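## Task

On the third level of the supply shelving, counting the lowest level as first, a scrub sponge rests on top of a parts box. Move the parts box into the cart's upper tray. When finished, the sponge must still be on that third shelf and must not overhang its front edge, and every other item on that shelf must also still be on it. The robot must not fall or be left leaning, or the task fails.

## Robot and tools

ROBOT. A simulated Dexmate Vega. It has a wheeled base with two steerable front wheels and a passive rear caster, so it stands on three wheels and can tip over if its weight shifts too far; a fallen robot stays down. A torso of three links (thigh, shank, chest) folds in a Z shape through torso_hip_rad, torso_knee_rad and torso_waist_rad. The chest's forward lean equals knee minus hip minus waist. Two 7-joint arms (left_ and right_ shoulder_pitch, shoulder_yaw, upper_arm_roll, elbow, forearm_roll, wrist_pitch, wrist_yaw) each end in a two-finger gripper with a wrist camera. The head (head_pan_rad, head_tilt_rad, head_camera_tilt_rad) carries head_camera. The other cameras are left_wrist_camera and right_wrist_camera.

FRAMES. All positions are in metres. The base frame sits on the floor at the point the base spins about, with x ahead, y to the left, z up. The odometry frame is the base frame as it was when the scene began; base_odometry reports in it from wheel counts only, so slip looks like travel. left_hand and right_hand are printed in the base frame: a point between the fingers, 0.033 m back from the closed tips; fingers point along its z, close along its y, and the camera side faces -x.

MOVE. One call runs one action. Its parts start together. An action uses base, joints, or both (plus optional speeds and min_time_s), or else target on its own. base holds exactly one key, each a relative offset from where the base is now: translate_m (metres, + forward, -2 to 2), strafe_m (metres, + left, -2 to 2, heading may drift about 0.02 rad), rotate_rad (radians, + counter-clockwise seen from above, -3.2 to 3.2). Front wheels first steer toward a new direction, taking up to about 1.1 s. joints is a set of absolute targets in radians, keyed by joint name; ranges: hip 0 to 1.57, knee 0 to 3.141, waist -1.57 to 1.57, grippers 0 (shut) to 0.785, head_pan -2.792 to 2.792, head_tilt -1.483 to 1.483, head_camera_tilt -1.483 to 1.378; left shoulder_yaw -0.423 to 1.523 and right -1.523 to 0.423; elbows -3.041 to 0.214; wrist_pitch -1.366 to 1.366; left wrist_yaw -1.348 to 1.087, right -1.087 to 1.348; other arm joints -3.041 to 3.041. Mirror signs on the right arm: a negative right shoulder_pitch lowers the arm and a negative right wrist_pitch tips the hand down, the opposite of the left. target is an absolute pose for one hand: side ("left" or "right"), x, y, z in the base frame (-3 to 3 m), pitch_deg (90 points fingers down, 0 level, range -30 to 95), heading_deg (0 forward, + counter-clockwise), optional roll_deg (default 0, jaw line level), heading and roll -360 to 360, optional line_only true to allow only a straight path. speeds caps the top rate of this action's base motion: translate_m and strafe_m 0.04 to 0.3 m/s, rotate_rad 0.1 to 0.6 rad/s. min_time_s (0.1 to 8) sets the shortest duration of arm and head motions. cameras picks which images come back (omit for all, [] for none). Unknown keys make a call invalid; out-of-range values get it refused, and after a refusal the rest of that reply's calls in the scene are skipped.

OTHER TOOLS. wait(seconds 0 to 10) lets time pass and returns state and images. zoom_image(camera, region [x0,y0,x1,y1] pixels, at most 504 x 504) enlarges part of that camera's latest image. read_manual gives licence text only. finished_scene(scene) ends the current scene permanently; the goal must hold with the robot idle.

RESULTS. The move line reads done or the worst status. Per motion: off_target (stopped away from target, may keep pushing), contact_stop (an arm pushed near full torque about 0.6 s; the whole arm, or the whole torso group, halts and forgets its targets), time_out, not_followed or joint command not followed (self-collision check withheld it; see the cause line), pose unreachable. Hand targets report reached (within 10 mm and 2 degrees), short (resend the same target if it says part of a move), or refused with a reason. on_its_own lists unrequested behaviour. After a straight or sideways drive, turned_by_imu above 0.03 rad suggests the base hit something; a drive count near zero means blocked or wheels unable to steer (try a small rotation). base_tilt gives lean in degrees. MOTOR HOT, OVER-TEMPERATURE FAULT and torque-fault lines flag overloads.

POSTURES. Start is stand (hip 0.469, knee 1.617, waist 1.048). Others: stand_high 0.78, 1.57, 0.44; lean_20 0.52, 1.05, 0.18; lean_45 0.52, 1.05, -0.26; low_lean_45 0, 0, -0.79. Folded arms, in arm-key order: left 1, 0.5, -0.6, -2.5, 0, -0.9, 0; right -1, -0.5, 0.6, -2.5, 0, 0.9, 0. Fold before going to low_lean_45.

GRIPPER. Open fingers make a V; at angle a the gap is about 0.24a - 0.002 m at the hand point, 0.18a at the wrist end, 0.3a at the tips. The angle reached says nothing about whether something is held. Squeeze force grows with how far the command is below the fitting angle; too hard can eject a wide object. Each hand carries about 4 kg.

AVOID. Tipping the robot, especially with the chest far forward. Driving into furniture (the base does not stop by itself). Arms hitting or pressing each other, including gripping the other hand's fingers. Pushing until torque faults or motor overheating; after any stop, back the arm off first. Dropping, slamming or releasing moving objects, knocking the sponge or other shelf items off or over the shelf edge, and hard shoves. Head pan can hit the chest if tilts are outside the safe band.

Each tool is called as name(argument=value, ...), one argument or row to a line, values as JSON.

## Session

move(
  joints={"head_camera_tilt_rad": 0.3},
  cameras=["head_camera"],
)

Scene clock: 0.87 s.
Joint torques (N m): left_arm=[6.39 -0.07 1.22 -3.54 -0.09 -2.83 0.06] | right_arm=[-4.67 0.03 0.85 -3.69 0.06 3.23 0.18]
move: done
base_odometry: x=+0.000 y=+0.000 heading=+0.000
turned_by_wheels: +0.000
turned_by_imu: +0.000
base_tilt: forward=+0.1 right=+0.3
base_status: not commanded
joint_positions: torso_hip_rad=+0.469 torso_knee_rad=+1.617 torso_waist_rad=+1.048 left_shoulder_pitch_rad=+2.198 left_shoulder_yaw_rad=+0.003 left_upper_arm_roll_rad=+0.005 left_elbow_rad=-1.088 left_forearm_roll_rad=-0.002 left_wrist_pitch_rad=-0.498 left_wrist_yaw_rad=-0.008 left_gripper_rad=+0.005 right_shoulder_pitch_rad=-2.186 right_shoulder_yaw_rad=+0.017 right_upper_arm_roll_rad=+0.012 right_elbow_rad=-1.116 right_forearm_roll_rad=-0.006 right_wrist_pitch_rad=+0.502 right_wrist_yaw_rad=+0.010 right_gripper_rad=+0.005 head_pan_rad=+0.000 head_tilt_rad=+0.000 head_camera_tilt_rad=+0.299
joint_status: all done
chest: x=-0.0111 y=+0.0000 z=+1.4155 quat_wxyz=(+0.999, +0.000, +0.050, +0.000) (m; base frame)
left_hand: x=+0.1936 y=+0.2243 z=+0.6017 quat_wxyz=(+0.416, +0.003, +0.909, -0.006) pitch_deg=+40.8 heading_deg=-0.9 roll_deg=-0.6 back=up (m; base frame)
right_hand: x=+0.2193 y=-0.2262 z=+0.6163 quat_wxyz=(+0.436, +0.005, +0.900, +0.003) pitch_deg=+38.2 heading_deg=+0.0 roll_deg=+0.7 back=up (m; base frame)
pictures: head_camera
camera_calibration:
head_camera: T_world_to_cam=[[0.0118255, -0.999789, 0.0167768, 0.00456876], [-0.384839, -0.0200363, -0.922766, 1.38462], [0.922908, 0.00445583, -0.384995, 0.604491], [0, 0, 0, 1]] pos_world=[-0.0250875, 0.0296169, 1.51033]

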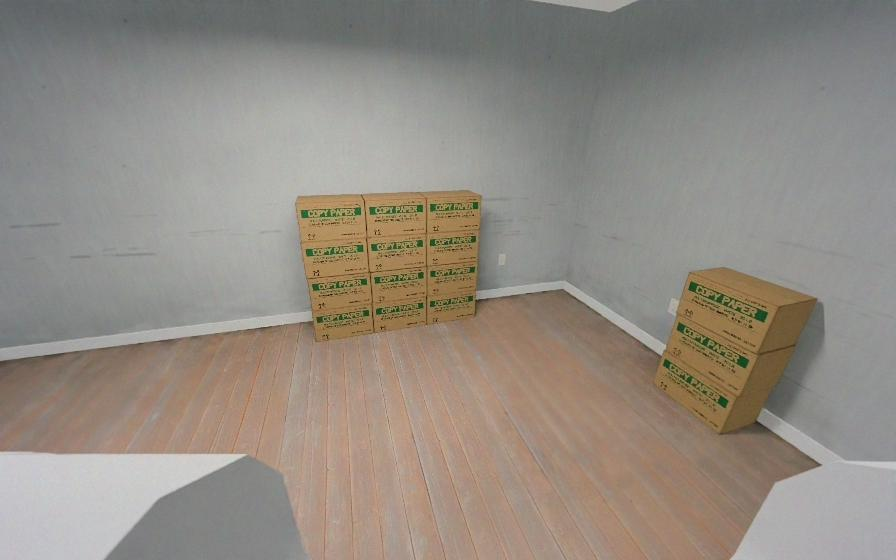

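move(
  base={"rotate_rad": -2.1},
  joints={"right_shoulder_pitch_rad":-1.572,"right_shoulder_yaw_rad":0,"right_upper_arm_roll_rad":0,"right_elbow_rad":-2.48,"right_forearm_roll_rad":0,"right_wrist_pitch_rad":-1.158,"right_wrist_yaw_rad":0,"right_gripper_rad":0.6,"left_elbow_rad":-2.3,"left_wrist_pitch_rad":0},
  cameras=["head_camera"],
)

Scene clock: 8.40 s.
Joint torques (N m): left_arm=[-0.11 0.09 1 -13.09 0.02 -3.36 0.22] | right_arm=[16 -2.74 -2.62 -12.12 -0.07 3.16 -0.55]
move: done
base_odometry: x=+0.000 y=+0.000 heading=-2.098
turned_by_wheels: -2.098
turned_by_imu: -2.040
base_tilt: forward=+0.1 right=+0.3
base_status: done
joint_positions: torso_hip_rad=+0.469 torso_knee_rad=+1.617 torso_waist_rad=+1.048 left_shoulder_pitch_rad=+2.198 left_shoulder_yaw_rad=+0.003 left_upper_arm_roll_rad=+0.005 left_elbow_rad=-2.299 left_forearm_roll_rad=-0.002 left_wrist_pitch_rad=+0.000 left_wrist_yaw_rad=-0.008 left_gripper_rad=+0.005 right_shoulder_pitch_rad=-1.575 right_shoulder_yaw_rad=+0.000 right_upper_arm_roll_rad=+0.000 right_elbow_rad=-2.475 right_forearm_roll_rad=+0.000 right_wrist_pitch_rad=-1.153 right_wrist_yaw_rad=+0.000 right_gripper_rad=+0.600 head_pan_rad=+0.000 head_tilt_rad=+0.000 head_camera_tilt_rad=+0.299
joint_status: all done
chest: x=-0.0111 y=+0.0000 z=+1.4155 quat_wxyz=(+0.999, +0.000, +0.050, +0.000) (m; base frame)
left_hand: x=+0.5055 y=+0.2229 z=+1.0976 quat_wxyz=(+0.707, +0.004, +0.707, -0.006) pitch_deg=-0.1 heading_deg=-0.8 roll_deg=-0.2 back=up (m; base frame)
right_hand: x=+0.6204 y=-0.2297 z=+1.1169 quat_wxyz=(+0.572, +0.000, +0.820, +0.000) pitch_deg=+20.2 heading_deg=+0.0 roll_deg=+0.0 back=up (m; base frame)
pictures: head_camera
camera_calibration:
head_camera: T_world_to_cam=[[0.0118255, -0.999789, 0.0167768, 0.00456876], [-0.384839, -0.0200363, -0.922766, 1.38462], [0.922908, 0.00445583, -0.384995, 0.604491], [0, 0, 0, 1]] pos_world=[-0.0250875, 0.0296169, 1.51033]

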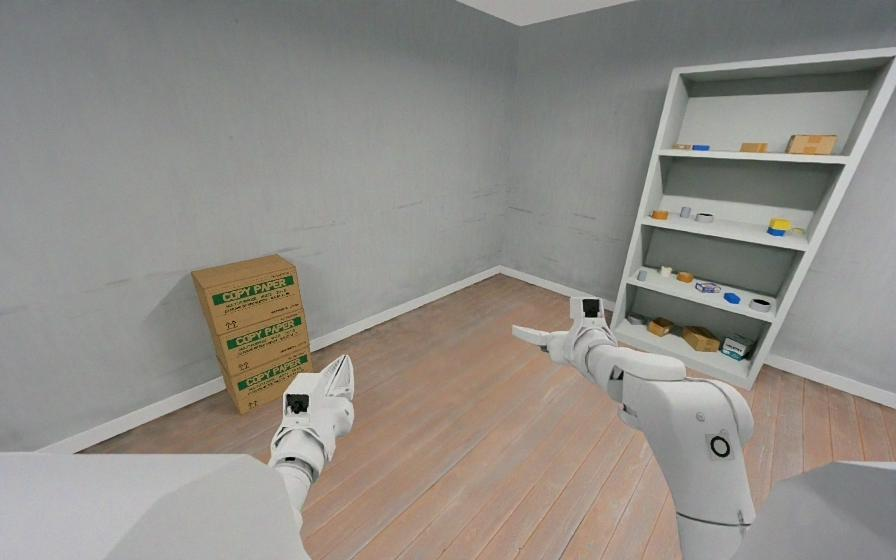

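move(
  base={"rotate_rad": -0.628},
  cameras=[],
)

move(
  base={"translate_m": 1.6},
  joints={"head_camera_tilt_rad":0.4},
  cameras=[],
)

move(
  base={"rotate_rad": -0.143},
  cameras=["head_camera","right_wrist_camera"],
)

zoom_image(
  camera="right_wrist_camera",
  region=[160, 40, 460, 280],
)

Scene clock: 11.50 s.
Joint torques (N m): left_arm=[0.12 0.29 1.62 -11.77 -0.06 -3.77 0.02] | right_arm=[16.52 -1.09 -2.45 -12.7 -0.01 3.91 -0.16]
move: done
base_odometry: x=+0.000 y=+0.000 heading=-2.725
turned_by_wheels: -0.627
turned_by_imu: -0.609
base_tilt: forward=+0.1 right=+0.3
base_status: done
joint_positions: torso_hip_rad=+0.469 torso_knee_rad=+1.617 torso_waist_rad=+1.048 left_shoulder_pitch_rad=+2.198 left_shoulder_yaw_rad=+0.003 left_upper_arm_roll_rad=+0.005 left_elbow_rad=-2.300 left_forearm_roll_rad=-0.002 left_wrist_pitch_rad=+0.000 left_wrist_yaw_rad=-0.008 left_gripper_rad=+0.005 right_shoulder_pitch_rad=-1.572 right_shoulder_yaw_rad=+0.000 right_upper_arm_roll_rad=+0.000 right_elbow_rad=-2.479 right_forearm_roll_rad=+0.000 right_wrist_pitch_rad=-1.158 right_wrist_yaw_rad=+0.000 right_gripper_rad=+0.600 head_pan_rad=+0.000 head_tilt_rad=+0.000 head_camera_tilt_rad=+0.299
joint_status: not commanded
chest: x=-0.0111 y=+0.0000 z=+1.4155 quat_wxyz=(+0.999, +0.000, +0.050, +0.000) (m; base frame)
left_hand: x=+0.5055 y=+0.2229 z=+1.0978 quat_wxyz=(+0.708, +0.004, +0.707, -0.006) pitch_deg=-0.1 heading_deg=-0.8 roll_deg=-0.2 back=up (m; base frame)
right_hand: x=+0.6202 y=-0.2296 z=+1.1192 quat_wxyz=(+0.573, +0.000, +0.820, +0.000) pitch_deg=+20.1 heading_deg=+0.0 roll_deg=+0.0 back=up (m; base frame)
pictures: none
No camera images: "cameras" was empty.

Scene clock: 19.00 s.
Joint torques (N m): left_arm=[1.08 -0.01 1.1 -11.34 -0.07 -3.65 0.06] | right_arm=[13.31 -1.5 -1.46 -12.74 -0.44 3.1 -0.27]
move: done
base_odometry: x=-1.465 y=-0.643 heading=-2.726
turned_by_wheels: -0.001
turned_by_imu: -0.008
base_tilt: forward=+0.2 right=+0.3
base_status: done
joint_positions: torso_hip_rad=+0.469 torso_knee_rad=+1.617 torso_waist_rad=+1.048 left_shoulder_pitch_rad=+2.198 left_shoulder_yaw_rad=+0.003 left_upper_arm_roll_rad=+0.005 left_elbow_rad=-2.300 left_forearm_roll_rad=-0.002 left_wrist_pitch_rad=+0.000 left_wrist_yaw_rad=-0.008 left_gripper_rad=+0.005 right_shoulder_pitch_rad=-1.572 right_shoulder_yaw_rad=+0.000 right_upper_arm_roll_rad=+0.000 right_elbow_rad=-2.480 right_forearm_roll_rad=+0.000 right_wrist_pitch_rad=-1.158 right_wrist_yaw_rad=+0.000 right_gripper_rad=+0.600 head_pan_rad=+0.000 head_tilt_rad=+0.000 head_camera_tilt_rad=+0.399
joint_status: all done
chest: x=-0.0109 y=+0.0000 z=+1.4155 quat_wxyz=(+0.999, +0.000, +0.050, +0.000) (m; base frame)
left_hand: x=+0.5056 y=+0.2229 z=+1.0976 quat_wxyz=(+0.707, +0.004, +0.707, -0.006) pitch_deg=-0.1 heading_deg=-0.8 roll_deg=-0.2 back=up (m; base frame)
right_hand: x=+0.6203 y=-0.2296 z=+1.1191 quat_wxyz=(+0.573, +0.000, +0.820, +0.000) pitch_deg=+20.1 heading_deg=+0.0 roll_deg=+0.0 back=up (m; base frame)
pictures: none
No camera images: "cameras" was empty.

Scene clock: 21.27 s.
Joint torques (N m): left_arm=[-0.08 0.02 1.06 -10.94 -0.1 -3.21 0.09] | right_arm=[15.78 -2.1 -1.43 -12.2 -0.18 3.2 0.01]
move: done
base_odometry: x=-1.465 y=-0.643 heading=-2.869
turned_by_wheels: -0.143
turned_by_imu: -0.139
base_tilt: forward=+0.2 right=+0.3
base_status: done
joint_positions: torso_hip_rad=+0.469 torso_knee_rad=+1.617 torso_waist_rad=+1.048 left_shoulder_pitch_rad=+2.198 left_shoulder_yaw_rad=+0.003 left_upper_arm_roll_rad=+0.005 left_elbow_rad=-2.300 left_forearm_roll_rad=-0.002 left_wrist_pitch_rad=+0.000 left_wrist_yaw_rad=-0.008 left_gripper_rad=+0.005 right_shoulder_pitch_rad=-1.572 right_shoulder_yaw_rad=+0.000 right_upper_arm_roll_rad=+0.000 right_elbow_rad=-2.480 right_forearm_roll_rad=+0.000 right_wrist_pitch_rad=-1.158 right_wrist_yaw_rad=+0.000 right_gripper_rad=+0.600 head_pan_rad=+0.000 head_tilt_rad=+0.000 head_camera_tilt_rad=+0.399
joint_status: not commanded
chest: x=-0.0109 y=+0.0000 z=+1.4155 quat_wxyz=(+0.999, +0.000, +0.050, +0.000) (m; base frame)
left_hand: x=+0.5056 y=+0.2229 z=+1.0976 quat_wxyz=(+0.707, +0.004, +0.707, -0.006) pitch_deg=-0.1 heading_deg=-0.8 roll_deg=-0.2 back=up (m; base frame)
right_hand: x=+0.6203 y=-0.2296 z=+1.1191 quat_wxyz=(+0.573, +0.000, +0.820, +0.000) pitch_deg=+20.1 heading_deg=+0.0 roll_deg=+0.0 back=up (m; base frame)
pictures: head_camera, right_wrist_camera
camera_calibration:
head_camera: T_world_to_cam=[[0.0134466, -0.999789, 0.0155083, 0.00657248], [-0.475277, -0.0200363, -0.879608, 1.31371], [0.879733, 0.00445698, -0.475447, 0.73507], [0, 0, 0, 1]] pos_world=[-0.0223754, 0.0296169, 1.50494]
right_wrist_camera: T_world_to_cam=[[-0.0413595, -0.998629, 0.0320839, -0.247409], [-0.483806, -0.00807891, -0.875138, 1.3291], [0.874197, -0.0517176, -0.482809, 0.141166], [0, 0, 0, 1]] pos_world=[0.509389, -0.229031, 1.23924]

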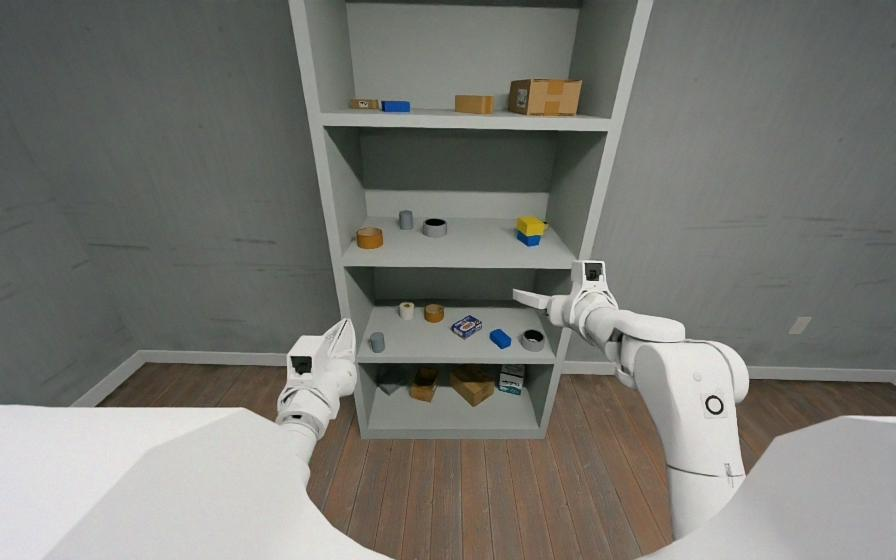

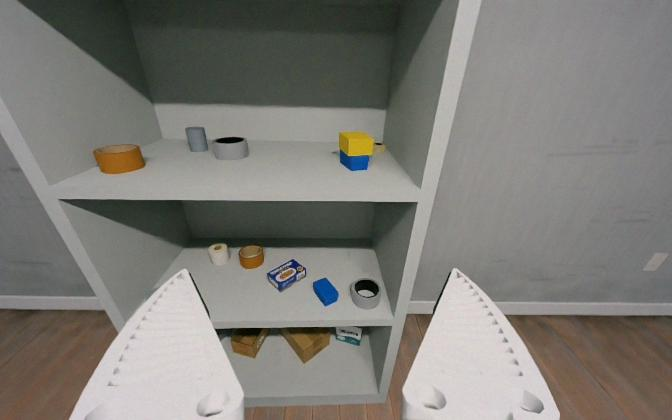

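Scaled by 1.680 from the camera's 672x420 image, which has a finer 960x600 frame.

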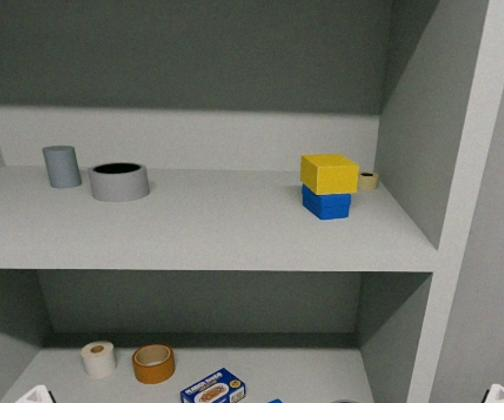

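move(
  base={"strafe_m": -0.1},
  joints={"head_camera_tilt_rad":0.5},
  cameras=[],
)

move(
  base={"translate_m": 0.57},
  cameras=["head_camera","right_wrist_camera"],
)

move(
  target={"side":"right","x":0.66,"y":-0.243,"z":1.125,"pitch_deg":25,"heading_deg":22},
  cameras=["head_camera","right_wrist_camera"],
)

zoom_image(
  camera="head_camera",
  region=[440, 180, 640, 360],
)

Scene clock: 24.73 s.
Joint torques (N m): left_arm=[0.1 -0.28 1.34 -11.58 -0.08 -3.88 0.09] | right_arm=[14.56 -0.99 -0.55 -11.01 0.07 2.89 -0.28]
move: done
base_odometry: x=-1.492 y=-0.547 heading=-2.870
turned_by_wheels: -0.001
turned_by_imu: +0.000
base_tilt: forward=+0.2 right=+0.3
base_status: done
joint_positions: torso_hip_rad=+0.469 torso_knee_rad=+1.617 torso_waist_rad=+1.048 left_shoulder_pitch_rad=+2.198 left_shoulder_yaw_rad=+0.003 left_upper_arm_roll_rad=+0.005 left_elbow_rad=-2.300 left_forearm_roll_rad=-0.002 left_wrist_pitch_rad=+0.000 left_wrist_yaw_rad=-0.008 left_gripper_rad=+0.005 right_shoulder_pitch_rad=-1.572 right_shoulder_yaw_rad=+0.000 right_upper_arm_roll_rad=+0.000 right_elbow_rad=-2.480 right_forearm_roll_rad=+0.000 right_wrist_pitch_rad=-1.158 right_wrist_yaw_rad=+0.000 right_gripper_rad=+0.600 head_pan_rad=+0.000 head_tilt_rad=+0.000 head_camera_tilt_rad=+0.499
joint_status: all done
chest: x=-0.0110 y=+0.0000 z=+1.4155 quat_wxyz=(+0.999, +0.000, +0.050, +0.000) (m; base frame)
left_hand: x=+0.5056 y=+0.2229 z=+1.0977 quat_wxyz=(+0.707, +0.004, +0.707, -0.006) pitch_deg=-0.1 heading_deg=-0.8 roll_deg=-0.2 back=up (m; base frame)
right_hand: x=+0.6203 y=-0.2296 z=+1.1191 quat_wxyz=(+0.573, +0.000, +0.820, +0.000) pitch_deg=+20.1 heading_deg=+0.0 roll_deg=+0.0 back=up (m; base frame)
pictures: none
No camera images: "cameras" was empty.

Scene clock: 28.87 s.
Joint torques (N m): left_arm=[0.25 0.66 1.11 -11.16 -0.03 -3.33 0.16] | right_arm=[15.09 -1.73 -1.73 -11.79 0.2 2.8 -0.12]
move: done
base_odometry: x=-2.041 y=-0.699 heading=-2.869
turned_by_wheels: +0.001
turned_by_imu: -0.001
base_tilt: forward=+0.1 right=+0.3
base_status: done
joint_positions: torso_hip_rad=+0.469 torso_knee_rad=+1.617 torso_waist_rad=+1.048 left_shoulder_pitch_rad=+2.198 left_shoulder_yaw_rad=+0.003 left_upper_arm_roll_rad=+0.005 left_elbow_rad=-2.300 left_forearm_roll_rad=-0.002 left_wrist_pitch_rad=+0.000 left_wrist_yaw_rad=-0.008 left_gripper_rad=+0.005 right_shoulder_pitch_rad=-1.572 right_shoulder_yaw_rad=+0.000 right_upper_arm_roll_rad=+0.000 right_elbow_rad=-2.480 right_forearm_roll_rad=+0.000 right_wrist_pitch_rad=-1.158 right_wrist_yaw_rad=+0.000 right_gripper_rad=+0.600 head_pan_rad=+0.000 head_tilt_rad=+0.000 head_camera_tilt_rad=+0.499
joint_status: not commanded
chest: x=-0.0109 y=+0.0000 z=+1.4155 quat_wxyz=(+0.999, +0.000, +0.050, +0.000) (m; base frame)
left_hand: x=+0.5056 y=+0.2229 z=+1.0976 quat_wxyz=(+0.707, +0.004, +0.707, -0.006) pitch_deg=-0.1 heading_deg=-0.8 roll_deg=-0.2 back=up (m; base frame)
right_hand: x=+0.6203 y=-0.2296 z=+1.1191 quat_wxyz=(+0.573, +0.000, +0.820, +0.000) pitch_deg=+20.1 heading_deg=+0.0 roll_deg=+0.0 back=up (m; base frame)
pictures: head_camera, right_wrist_camera
camera_calibration:
head_camera: T_world_to_cam=[[0.0149264, -0.999789, 0.0140886, 0.00879341], [-0.560711, -0.0200357, -0.827769, 1.23015], [0.827877, 0.00445597, -0.560892, 0.857621], [0, 0, 0, 1]] pos_world=[-0.0203796, 0.0296169, 1.49919]
right_wrist_camera: T_world_to_cam=[[-0.0413531, -0.998629, 0.0320889, -0.247418], [-0.483884, -0.00808184, -0.875095, 1.32909], [0.874155, -0.0517152, -0.482886, 0.141284], [0, 0, 0, 1]] pos_world=[0.509389, -0.229031, 1.23924]

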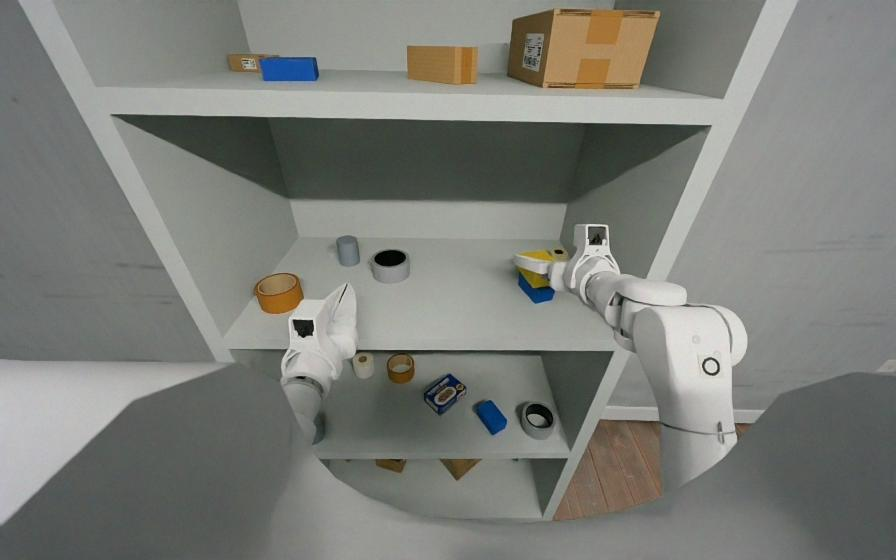

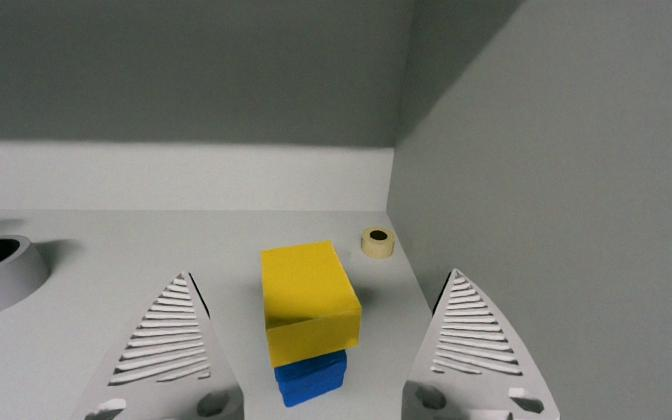

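Scene clock: 32.40 s.
Joint torques (N m): left_arm=[0.49 0.65 0.95 -11.15 -0.12 -3.5 0.09] | right_arm=[19.37 -6.08 7.28 -6.27 0.33 3.29 0.3]
move: done
base_odometry: x=-2.041 y=-0.699 heading=-2.869
turned_by_wheels: +0.000
turned_by_imu: +0.001
base_tilt: forward=+0.1 right=+0.3
base_status: not commanded
joint_positions: torso_hip_rad=+0.469 torso_knee_rad=+1.617 torso_waist_rad=+1.048 left_shoulder_pitch_rad=+2.198 left_shoulder_yaw_rad=+0.003 left_upper_arm_roll_rad=+0.005 left_elbow_rad=-2.300 left_forearm_roll_rad=-0.002 left_wrist_pitch_rad=+0.000 left_wrist_yaw_rad=-0.008 left_gripper_rad=+0.005 right_shoulder_pitch_rad=-1.342 right_shoulder_yaw_rad=-0.407 right_upper_arm_roll_rad=+0.199 right_elbow_rad=-2.170 right_forearm_roll_rad=+0.219 right_wrist_pitch_rad=-1.155 right_wrist_yaw_rad=+0.526 right_gripper_rad=+0.600 head_pan_rad=+0.000 head_tilt_rad=+0.000 head_camera_tilt_rad=+0.499
joint_status: not commanded
chest: x=-0.0109 y=+0.0000 z=+1.4155 quat_wxyz=(+0.999, +0.000, +0.050, +0.000) (m; base frame)
left_hand: x=+0.5056 y=+0.2229 z=+1.0976 quat_wxyz=(+0.707, +0.004, +0.707, -0.006) pitch_deg=-0.1 heading_deg=-0.8 roll_deg=-0.2 back=up (m; base frame)
right_hand: x=+0.6596 y=-0.2423 z=+1.1240 quat_wxyz=(+0.528, -0.160, +0.828, +0.102) pitch_deg=+25.0 heading_deg=+21.8 roll_deg=+0.0 back=up (m; base frame)
right_hand_status: reached (straight line, planned for 2.0 s): 1 mm and 0.2 deg off.
pictures: head_camera, right_wrist_camera
camera_calibration:
head_camera: T_world_to_cam=[[0.0149264, -0.999789, 0.0140886, 0.00879341], [-0.560711, -0.0200357, -0.827769, 1.23015], [0.827877, 0.00445597, -0.560892, 0.857621], [0, 0, 0, 1]] pos_world=[-0.0203796, 0.0296169, 1.49919]
right_wrist_camera: T_world_to_cam=[[0.335555, -0.941343, 0.0357186, -0.497453], [-0.513489, -0.214566, -0.830837, 1.27205], [0.789767, 0.260451, -0.555368, 0.321433], [0, 0, 0, 1]] pos_world=[0.566251, -0.279052, 1.25315]

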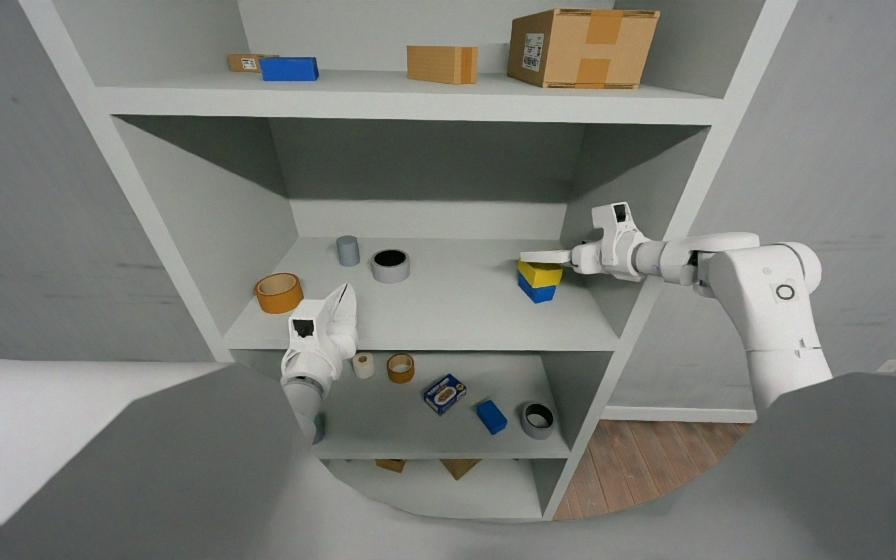

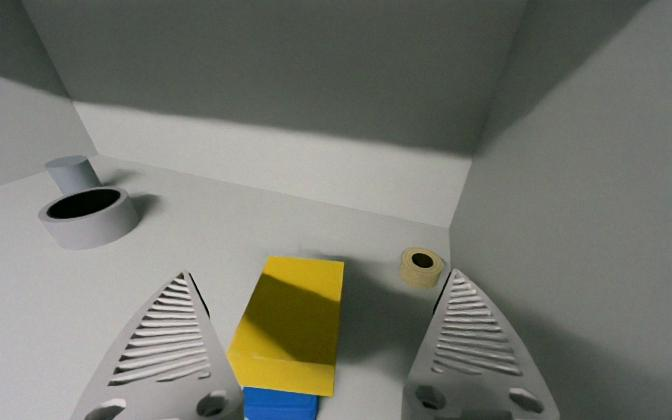

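Scaled by 2.520 from the camera's 896x560 image, which has a finer 960x600 frame.

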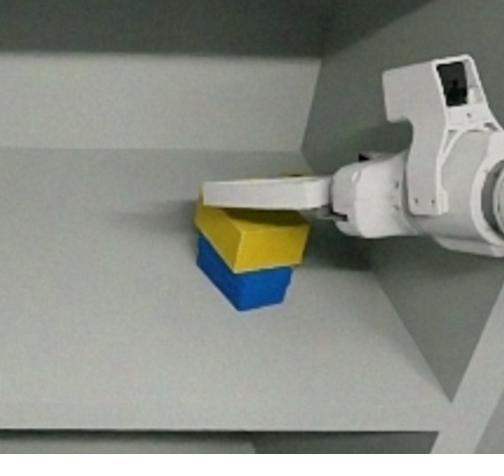

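move(
  joints={"right_gripper_rad":0.75},
  cameras=[],
)

move(
  target={"side":"right","x":0.672,"y":-0.212,"z":1.115,"pitch_deg":25,"heading_deg":18},
  cameras=["right_wrist_camera"],
)

Scene clock: 33.80 s.
Joint torques (N m): left_arm=[0.8 0.41 1.35 -11.33 -0.11 -3.67 0.06] | right_arm=[19.93 -5.05 7.72 -6.61 0.18 3.12 0.17]
move: done
base_odometry: x=-2.041 y=-0.699 heading=-2.869
turned_by_wheels: +0.000
turned_by_imu: +0.000
base_tilt: forward=+0.1 right=+0.3
base_status: not commanded
joint_positions: torso_hip_rad=+0.469 torso_knee_rad=+1.617 torso_waist_rad=+1.048 left_shoulder_pitch_rad=+2.198 left_shoulder_yaw_rad=+0.003 left_upper_arm_roll_rad=+0.005 left_elbow_rad=-2.300 left_forearm_roll_rad=-0.002 left_wrist_pitch_rad=+0.000 left_wrist_yaw_rad=-0.008 left_gripper_rad=+0.005 right_shoulder_pitch_rad=-1.340 right_shoulder_yaw_rad=-0.411 right_upper_arm_roll_rad=+0.200 right_elbow_rad=-2.166 right_forearm_roll_rad=+0.221 right_wrist_pitch_rad=-1.154 right_wrist_yaw_rad=+0.531 right_gripper_rad=+0.750 head_pan_rad=+0.000 head_tilt_rad=+0.000 head_camera_tilt_rad=+0.499
joint_status: all done
chest: x=-0.0109 y=+0.0000 z=+1.4155 quat_wxyz=(+0.999, +0.000, +0.050, +0.000) (m; base frame)
left_hand: x=+0.5056 y=+0.2229 z=+1.0976 quat_wxyz=(+0.707, +0.004, +0.707, -0.006) pitch_deg=-0.1 heading_deg=-0.8 roll_deg=-0.2 back=up (m; base frame)
right_hand: x=+0.6598 y=-0.2428 z=+1.1244 quat_wxyz=(+0.527, -0.161, +0.828, +0.103) pitch_deg=+25.0 heading_deg=+22.0 roll_deg=+0.0 back=up (m; base frame)
pictures: none
No camera images: "cameras" was empty.

Scene clock: 35.93 s.
Joint torques (N m): left_arm=[0.47 0.09 0.96 -11.59 0.08 -3.54 0.05] | right_arm=[20.41 -4.96 1.34 -12.63 -0.02 2.95 -0.28]
move: done
base_odometry: x=-2.041 y=-0.699 heading=-2.869
turned_by_wheels: +0.000
turned_by_imu: +0.001
base_tilt: forward=+0.2 right=+0.3
base_status: not commanded
joint_positions: torso_hip_rad=+0.469 torso_knee_rad=+1.617 torso_waist_rad=+1.048 left_shoulder_pitch_rad=+2.198 left_shoulder_yaw_rad=+0.003 left_upper_arm_roll_rad=+0.005 left_elbow_rad=-2.300 left_forearm_roll_rad=-0.002 left_wrist_pitch_rad=+0.000 left_wrist_yaw_rad=-0.008 left_gripper_rad=+0.005 right_shoulder_pitch_rad=-1.323 right_shoulder_yaw_rad=-0.296 right_upper_arm_roll_rad=+0.108 right_elbow_rad=-2.198 right_forearm_roll_rad=+0.166 right_wrist_pitch_rad=-1.196 right_wrist_yaw_rad=+0.383 right_gripper_rad=+0.750 head_pan_rad=+0.000 head_tilt_rad=+0.000 head_camera_tilt_rad=+0.499
joint_status: not commanded
chest: x=-0.0109 y=+0.0000 z=+1.4155 quat_wxyz=(+0.999, +0.000, +0.050, +0.000) (m; base frame)
left_hand: x=+0.5056 y=+0.2229 z=+1.0976 quat_wxyz=(+0.707, +0.004, +0.707, -0.006) pitch_deg=-0.1 heading_deg=-0.8 roll_deg=-0.2 back=up (m; base frame)
right_hand: x=+0.6714 y=-0.2134 z=+1.1145 quat_wxyz=(+0.530, -0.133, +0.833, +0.085) pitch_deg=+25.1 heading_deg=+18.1 roll_deg=+0.0 back=up (m; base frame)
right_hand_status: reached (straight line, planned for 0.8 s): 2 mm and 0.1 deg off.
pictures: right_wrist_camera
camera_calibration:
right_wrist_camera: T_world_to_cam=[[0.274307, -0.961002, 0.0350794, -0.436226], [-0.527212, -0.180794, -0.830278, 1.29225], [0.804241, 0.209257, -0.556244, 0.27959], [0, 0, 0, 1]] pos_world=[0.576093, -0.244089, 1.24375]

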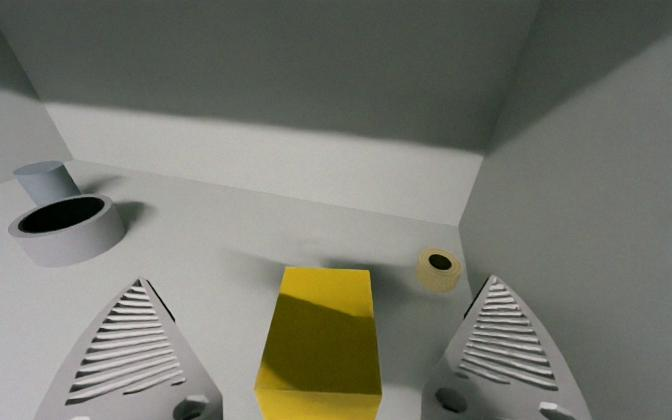

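move(
  target={"side":"right","x":0.688,"y":-0.208,"z":1.05,"pitch_deg":25,"heading_deg":18,"line_only":true},
  cameras=["right_wrist_camera"],
)

move(
  joints={"right_gripper_rad":0.24},
  cameras=["right_wrist_camera","head_camera"],
)

zoom_image(
  camera="head_camera",
  region=[440, 180, 640, 360],
)

Scene clock: 38.87 s.
Joint torques (N m): left_arm=[0.6 0.35 1.07 -11.25 -0.03 -3.64 0.11] | right_arm=[8.53 -0.55 0.01 -8.17 0.15 2.6 -0.56]
move: done
base_odometry: x=-2.041 y=-0.699 heading=-2.869
turned_by_wheels: +0.000
turned_by_imu: +0.001
base_tilt: forward=+0.1 right=+0.3
base_status: not commanded
joint_positions: torso_hip_rad=+0.469 torso_knee_rad=+1.617 torso_waist_rad=+1.048 left_shoulder_pitch_rad=+2.198 left_shoulder_yaw_rad=+0.003 left_upper_arm_roll_rad=+0.005 left_elbow_rad=-2.300 left_forearm_roll_rad=-0.002 left_wrist_pitch_rad=+0.000 left_wrist_yaw_rad=-0.008 left_gripper_rad=+0.005 right_shoulder_pitch_rad=-1.378 right_shoulder_yaw_rad=-0.270 right_upper_arm_roll_rad=+0.061 right_elbow_rad=-2.026 right_forearm_roll_rad=+0.132 right_wrist_pitch_rad=-0.964 right_wrist_yaw_rad=+0.362 right_gripper_rad=+0.750 head_pan_rad=+0.000 head_tilt_rad=+0.000 head_camera_tilt_rad=+0.499
joint_status: not commanded
chest: x=-0.0109 y=+0.0000 z=+1.4155 quat_wxyz=(+0.999, +0.000, +0.050, +0.000) (m; base frame)
left_hand: x=+0.5056 y=+0.2229 z=+1.0976 quat_wxyz=(+0.707, +0.004, +0.707, -0.006) pitch_deg=-0.1 heading_deg=-0.8 roll_deg=-0.2 back=up (m; base frame)
right_hand: x=+0.6877 y=-0.2083 z=+1.0514 quat_wxyz=(+0.531, -0.132, +0.833, +0.084) pitch_deg=+25.0 heading_deg=+18.0 roll_deg=+0.0 back=up (m; base frame)
right_hand_status: reached (straight line, planned for 1.1 s): 2 mm and 0.0 deg off.
pictures: right_wrist_camera
camera_calibration:
right_wrist_camera: T_world_to_cam=[[0.271982, -0.961656, 0.0352656, -0.432328], [-0.526851, -0.179474, -0.830793, 1.24993], [0.805266, 0.207381, -0.555463, 0.228402], [0, 0, 0, 1]] pos_world=[0.59219, -0.238787, 1.18055]

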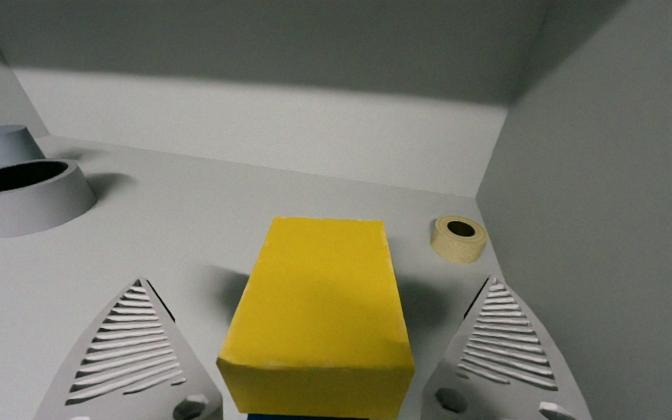

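Scene clock: 39.97 s.
Joint torques (N m): left_arm=[1.01 -0.16 0.92 -11.28 -0.14 -3.38 0.13] | right_arm=[6.35 -1.14 -0.26 -6.47 -0.12 2.33 -0.48]
move: off_target
base_odometry: x=-2.041 y=-0.699 heading=-2.869
turned_by_wheels: +0.000
turned_by_imu: +0.000
base_tilt: forward=+0.2 right=+0.3
base_status: not commanded
joint_positions: torso_hip_rad=+0.469 torso_knee_rad=+1.617 torso_waist_rad=+1.048 left_shoulder_pitch_rad=+2.198 left_shoulder_yaw_rad=+0.003 left_upper_arm_roll_rad=+0.005 left_elbow_rad=-2.300 left_forearm_roll_rad=-0.002 left_wrist_pitch_rad=+0.000 left_wrist_yaw_rad=-0.008 left_gripper_rad=+0.005 right_shoulder_pitch_rad=-1.379 right_shoulder_yaw_rad=-0.269 right_upper_arm_roll_rad=+0.060 right_elbow_rad=-2.022 right_forearm_roll_rad=+0.132 right_wrist_pitch_rad=-0.959 right_wrist_yaw_rad=+0.362 right_gripper_rad=+0.312 head_pan_rad=+0.000 head_tilt_rad=+0.000 head_camera_tilt_rad=+0.499
joint_status: right_gripper_rad off_target (ended at +0.312, target +0.240)
chest: x=-0.0109 y=+0.0000 z=+1.4155 quat_wxyz=(+0.999, +0.000, +0.050, +0.000) (m; base frame)
left_hand: x=+0.5056 y=+0.2229 z=+1.0976 quat_wxyz=(+0.707, +0.004, +0.707, -0.006) pitch_deg=-0.1 heading_deg=-0.8 roll_deg=-0.2 back=up (m; base frame)
right_hand: x=+0.6880 y=-0.2082 z=+1.0504 quat_wxyz=(+0.531, -0.132, +0.833, +0.084) pitch_deg=+25.0 heading_deg=+18.0 roll_deg=+0.0 back=up (m; base frame)
pictures: head_camera, right_wrist_camera
camera_calibration:
head_camera: T_world_to_cam=[[0.0149264, -0.999789, 0.0140886, 0.00879341], [-0.560711, -0.0200357, -0.827769, 1.23015], [0.827877, 0.00445597, -0.560892, 0.857621], [0, 0, 0, 1]] pos_world=[-0.0203796, 0.0296169, 1.49919]
right_wrist_camera: T_world_to_cam=[[0.272015, -0.961638, 0.0355054, -0.432549], [-0.526329, -0.179567, -0.831104, 1.24926], [0.805596, 0.207385, -0.554983, 0.226904], [0, 0, 0, 1]] pos_world=[0.592389, -0.238687, 1.17955]

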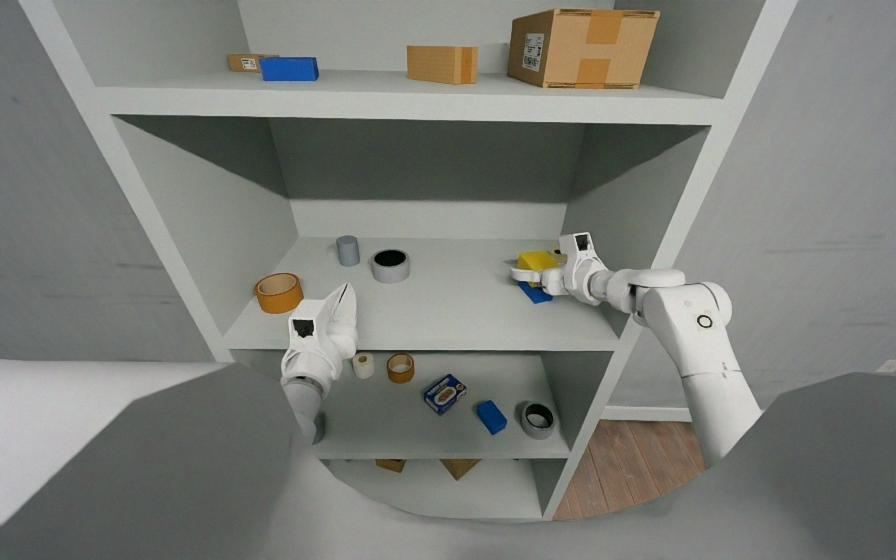

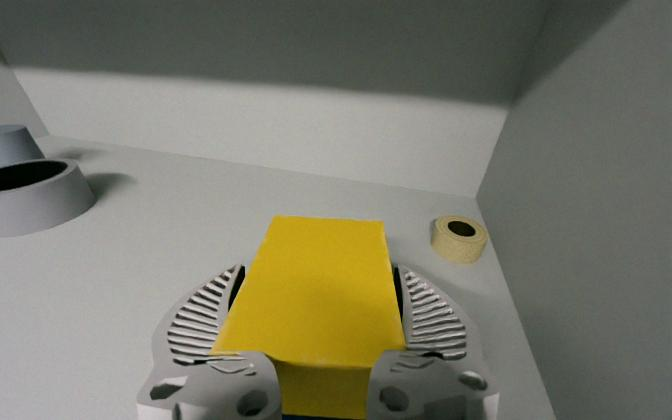

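Scaled by 2.520 from the camera's 896x560 image, which has a finer 960x600 frame.

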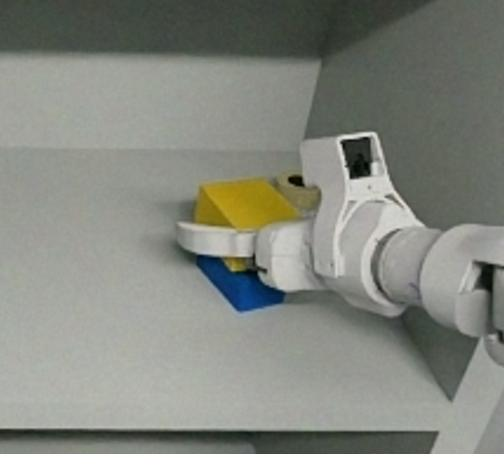

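move(
  target={"side":"right","x":0.688,"y":-0.205,"z":1.08,"pitch_deg":25,"heading_deg":18,"line_only":true},
  cameras=[],
)

move(
  target={"side":"right","x":0.69,"y":-0.02,"z":1.07,"pitch_deg":25,"heading_deg":18},
  cameras=["head_camera"],
)

move(
  target={"side":"right","x":0.69,"y":-0.02,"z":1.005,"pitch_deg":25,"heading_deg":18},
  cameras=["head_camera","right_wrist_camera"],
)

zoom_image(
  camera="head_camera",
  region=[400, 180, 600, 360],
)

Scene clock: 42.40 s.
Joint torques (N m): left_arm=[0.44 1.08 1.28 -11.37 0.01 -3.73 0.02] | right_arm=[18.73 -6.28 6.11 -11.72 0.42 2.96 -0.3]
move: done
base_odometry: x=-2.041 y=-0.699 heading=-2.869
turned_by_wheels: +0.000
turned_by_imu: +0.001
base_tilt: forward=+0.2 right=+0.3
base_status: not commanded
joint_positions: torso_hip_rad=+0.469 torso_knee_rad=+1.617 torso_waist_rad=+1.048 left_shoulder_pitch_rad=+2.198 left_shoulder_yaw_rad=+0.003 left_upper_arm_roll_rad=+0.005 left_elbow_rad=-2.300 left_forearm_roll_rad=-0.002 left_wrist_pitch_rad=+0.000 left_wrist_yaw_rad=-0.008 left_gripper_rad=+0.005 right_shoulder_pitch_rad=-1.340 right_shoulder_yaw_rad=-0.272 right_upper_arm_roll_rad=+0.063 right_elbow_rad=-2.081 right_forearm_roll_rad=+0.140 right_wrist_pitch_rad=-1.058 right_wrist_yaw_rad=+0.360 right_gripper_rad=+0.312 head_pan_rad=+0.000 head_tilt_rad=+0.000 head_camera_tilt_rad=+0.499
joint_status: not commanded
chest: x=-0.0109 y=+0.0000 z=+1.4155 quat_wxyz=(+0.999, +0.000, +0.050, +0.000) (m; base frame)
left_hand: x=+0.5056 y=+0.2229 z=+1.0976 quat_wxyz=(+0.707, +0.004, +0.707, -0.006) pitch_deg=-0.1 heading_deg=-0.8 roll_deg=-0.2 back=up (m; base frame)
right_hand: x=+0.6878 y=-0.2050 z=+1.0777 quat_wxyz=(+0.530, -0.132, +0.833, +0.084) pitch_deg=+25.1 heading_deg=+18.0 roll_deg=+0.0 back=up (m; base frame)
right_hand_status: reached (straight line, planned for 0.7 s): 2 mm and 0.1 deg off.
pictures: none
No camera images: "cameras" was empty.

Scene clock: 45.33 s.
Joint torques (N m): left_arm=[0.55 0.42 0.84 -11.04 0.06 -3.72 0.03] | right_arm=[20.33 4.73 -0.68 -8.35 -0.16 3.36 -0.55]
move: done
base_odometry: x=-2.041 y=-0.699 heading=-2.869
turned_by_wheels: +0.000
turned_by_imu: +0.001
base_tilt: forward=+0.2 right=+0.3
base_status: not commanded
joint_positions: torso_hip_rad=+0.469 torso_knee_rad=+1.617 torso_waist_rad=+1.048 left_shoulder_pitch_rad=+2.198 left_shoulder_yaw_rad=+0.003 left_upper_arm_roll_rad=+0.005 left_elbow_rad=-2.300 left_forearm_roll_rad=-0.002 left_wrist_pitch_rad=+0.000 left_wrist_yaw_rad=-0.008 left_gripper_rad=+0.005 right_shoulder_pitch_rad=-1.291 right_shoulder_yaw_rad=+0.031 right_upper_arm_roll_rad=-0.277 right_elbow_rad=-2.029 right_forearm_roll_rad=+0.007 right_wrist_pitch_rad=-1.076 right_wrist_yaw_rad=+0.035 right_gripper_rad=+0.312 head_pan_rad=+0.000 head_tilt_rad=+0.000 head_camera_tilt_rad=+0.499
joint_status: not commanded
chest: x=-0.0109 y=+0.0000 z=+1.4155 quat_wxyz=(+0.999, +0.000, +0.050, +0.000) (m; base frame)
left_hand: x=+0.5056 y=+0.2229 z=+1.0976 quat_wxyz=(+0.707, +0.004, +0.707, -0.006) pitch_deg=-0.1 heading_deg=-0.8 roll_deg=-0.2 back=up (m; base frame)
right_hand: x=+0.6900 y=-0.0232 z=+1.0690 quat_wxyz=(+0.530, -0.132, +0.833, +0.084) pitch_deg=+25.1 heading_deg=+18.0 roll_deg=+0.0 back=up (m; base frame)
right_hand_status: reached (straight line, planned for 1.4 s): 3 mm and 0.1 deg off.
pictures: head_camera
camera_calibration:
head_camera: T_world_to_cam=[[0.0149264, -0.999789, 0.0140886, 0.00879341], [-0.560711, -0.0200357, -0.827769, 1.23015], [0.827877, 0.00445597, -0.560892, 0.857621], [0, 0, 0, 1]] pos_world=[-0.0203796, 0.0296169, 1.49919]

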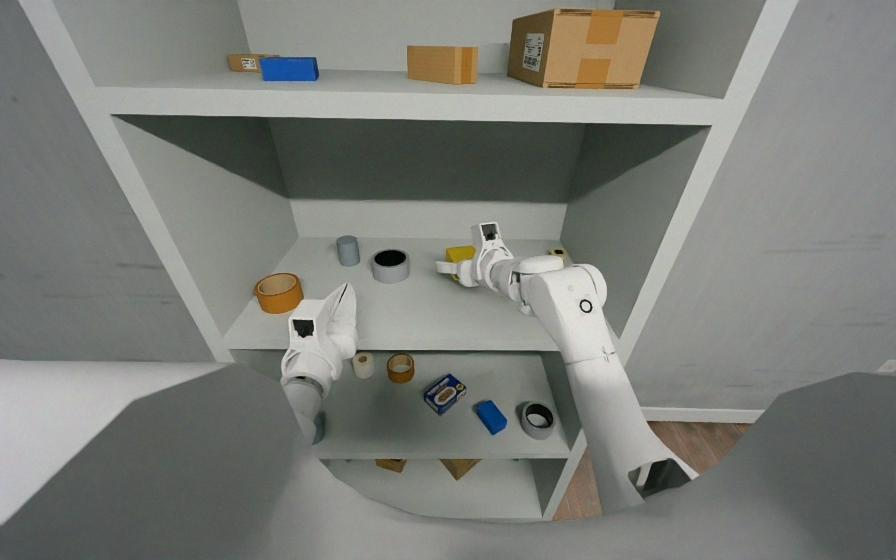

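Scene clock: 47.80 s.
Joint torques (N m): left_arm=[0.44 1.21 1.14 -11.22 -0.06 -3.41 0.04] | right_arm=[2.12 0.21 -1.88 -0.04 0.07 -0.48 -0.11]
move: done
base_odometry: x=-2.041 y=-0.699 heading=-2.869
turned_by_wheels: +0.000
turned_by_imu: +0.001
base_tilt: forward=+0.2 right=+0.4
base_status: not commanded
joint_positions: torso_hip_rad=+0.469 torso_knee_rad=+1.617 torso_waist_rad=+1.048 left_shoulder_pitch_rad=+2.198 left_shoulder_yaw_rad=+0.003 left_upper_arm_roll_rad=+0.005 left_elbow_rad=-2.300 left_forearm_roll_rad=-0.002 left_wrist_pitch_rad=+0.000 left_wrist_yaw_rad=-0.008 left_gripper_rad=+0.005 right_shoulder_pitch_rad=-1.360 right_shoulder_yaw_rad=+0.015 right_upper_arm_roll_rad=-0.285 right_elbow_rad=-1.882 right_forearm_roll_rad=+0.005 right_wrist_pitch_rad=-0.855 right_wrist_yaw_rad=+0.030 right_gripper_rad=+0.312 head_pan_rad=+0.000 head_tilt_rad=+0.000 head_camera_tilt_rad=+0.499
joint_status: not commanded
chest: x=-0.0113 y=+0.0000 z=+1.4155 quat_wxyz=(+0.999, +0.000, +0.050, +0.000) (m; base frame)
left_hand: x=+0.5054 y=+0.2229 z=+1.0979 quat_wxyz=(+0.708, +0.004, +0.707, -0.006) pitch_deg=-0.1 heading_deg=-0.8 roll_deg=-0.2 back=up (m; base frame)
right_hand: x=+0.6903 y=-0.0202 z=+1.0079 quat_wxyz=(+0.532, -0.132, +0.832, +0.084) pitch_deg=+24.9 heading_deg=+18.0 roll_deg=+0.0 back=up (m; base frame)
right_hand_status: reached (straight line, planned for 1.0 s): 3 mm and 0.1 deg off.
pictures: head_camera, right_wrist_camera
camera_calibration:
head_camera: T_world_to_cam=[[0.0149216, -0.999789, 0.014095, 0.00878972], [-0.560366, -0.0200364, -0.828003, 1.23028], [0.828111, 0.00445678, -0.560546, 0.857438], [0, 0, 0, 1]] pos_world=[-0.0207779, 0.0296169, 1.49919]
right_wrist_camera: T_world_to_cam=[[0.271848, -0.961686, 0.0354884, -0.250697], [-0.524834, -0.179068, -0.832156, 1.24888], [0.806628, 0.207595, -0.553404, 0.160073], [0, 0, 0, 1]] pos_world=[0.594488, -0.050687, 1.13675]

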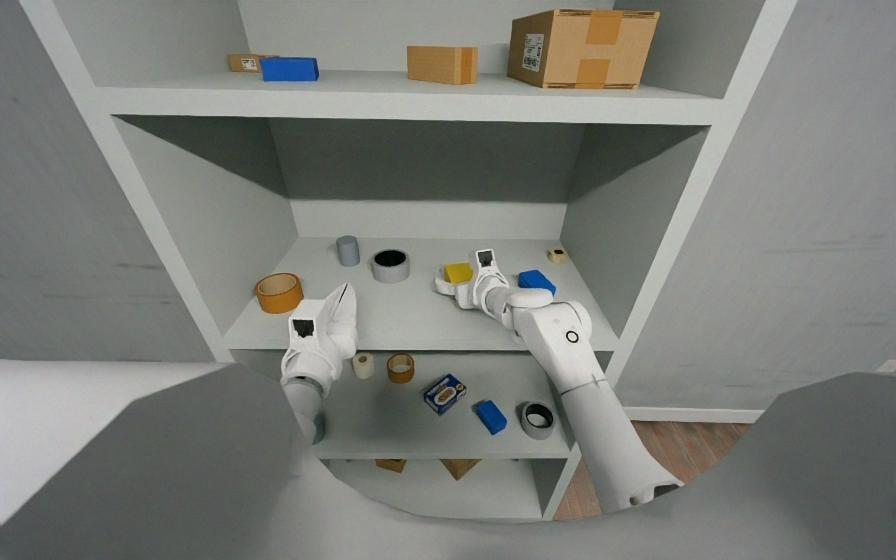

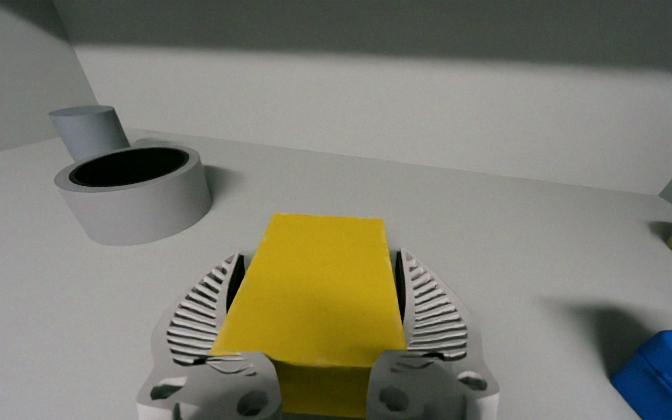

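Scaled by 2.520 from the camera's 896x560 image, which has a finer 960x600 frame.

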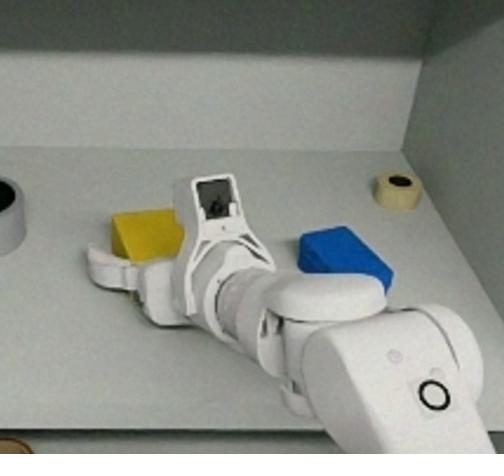

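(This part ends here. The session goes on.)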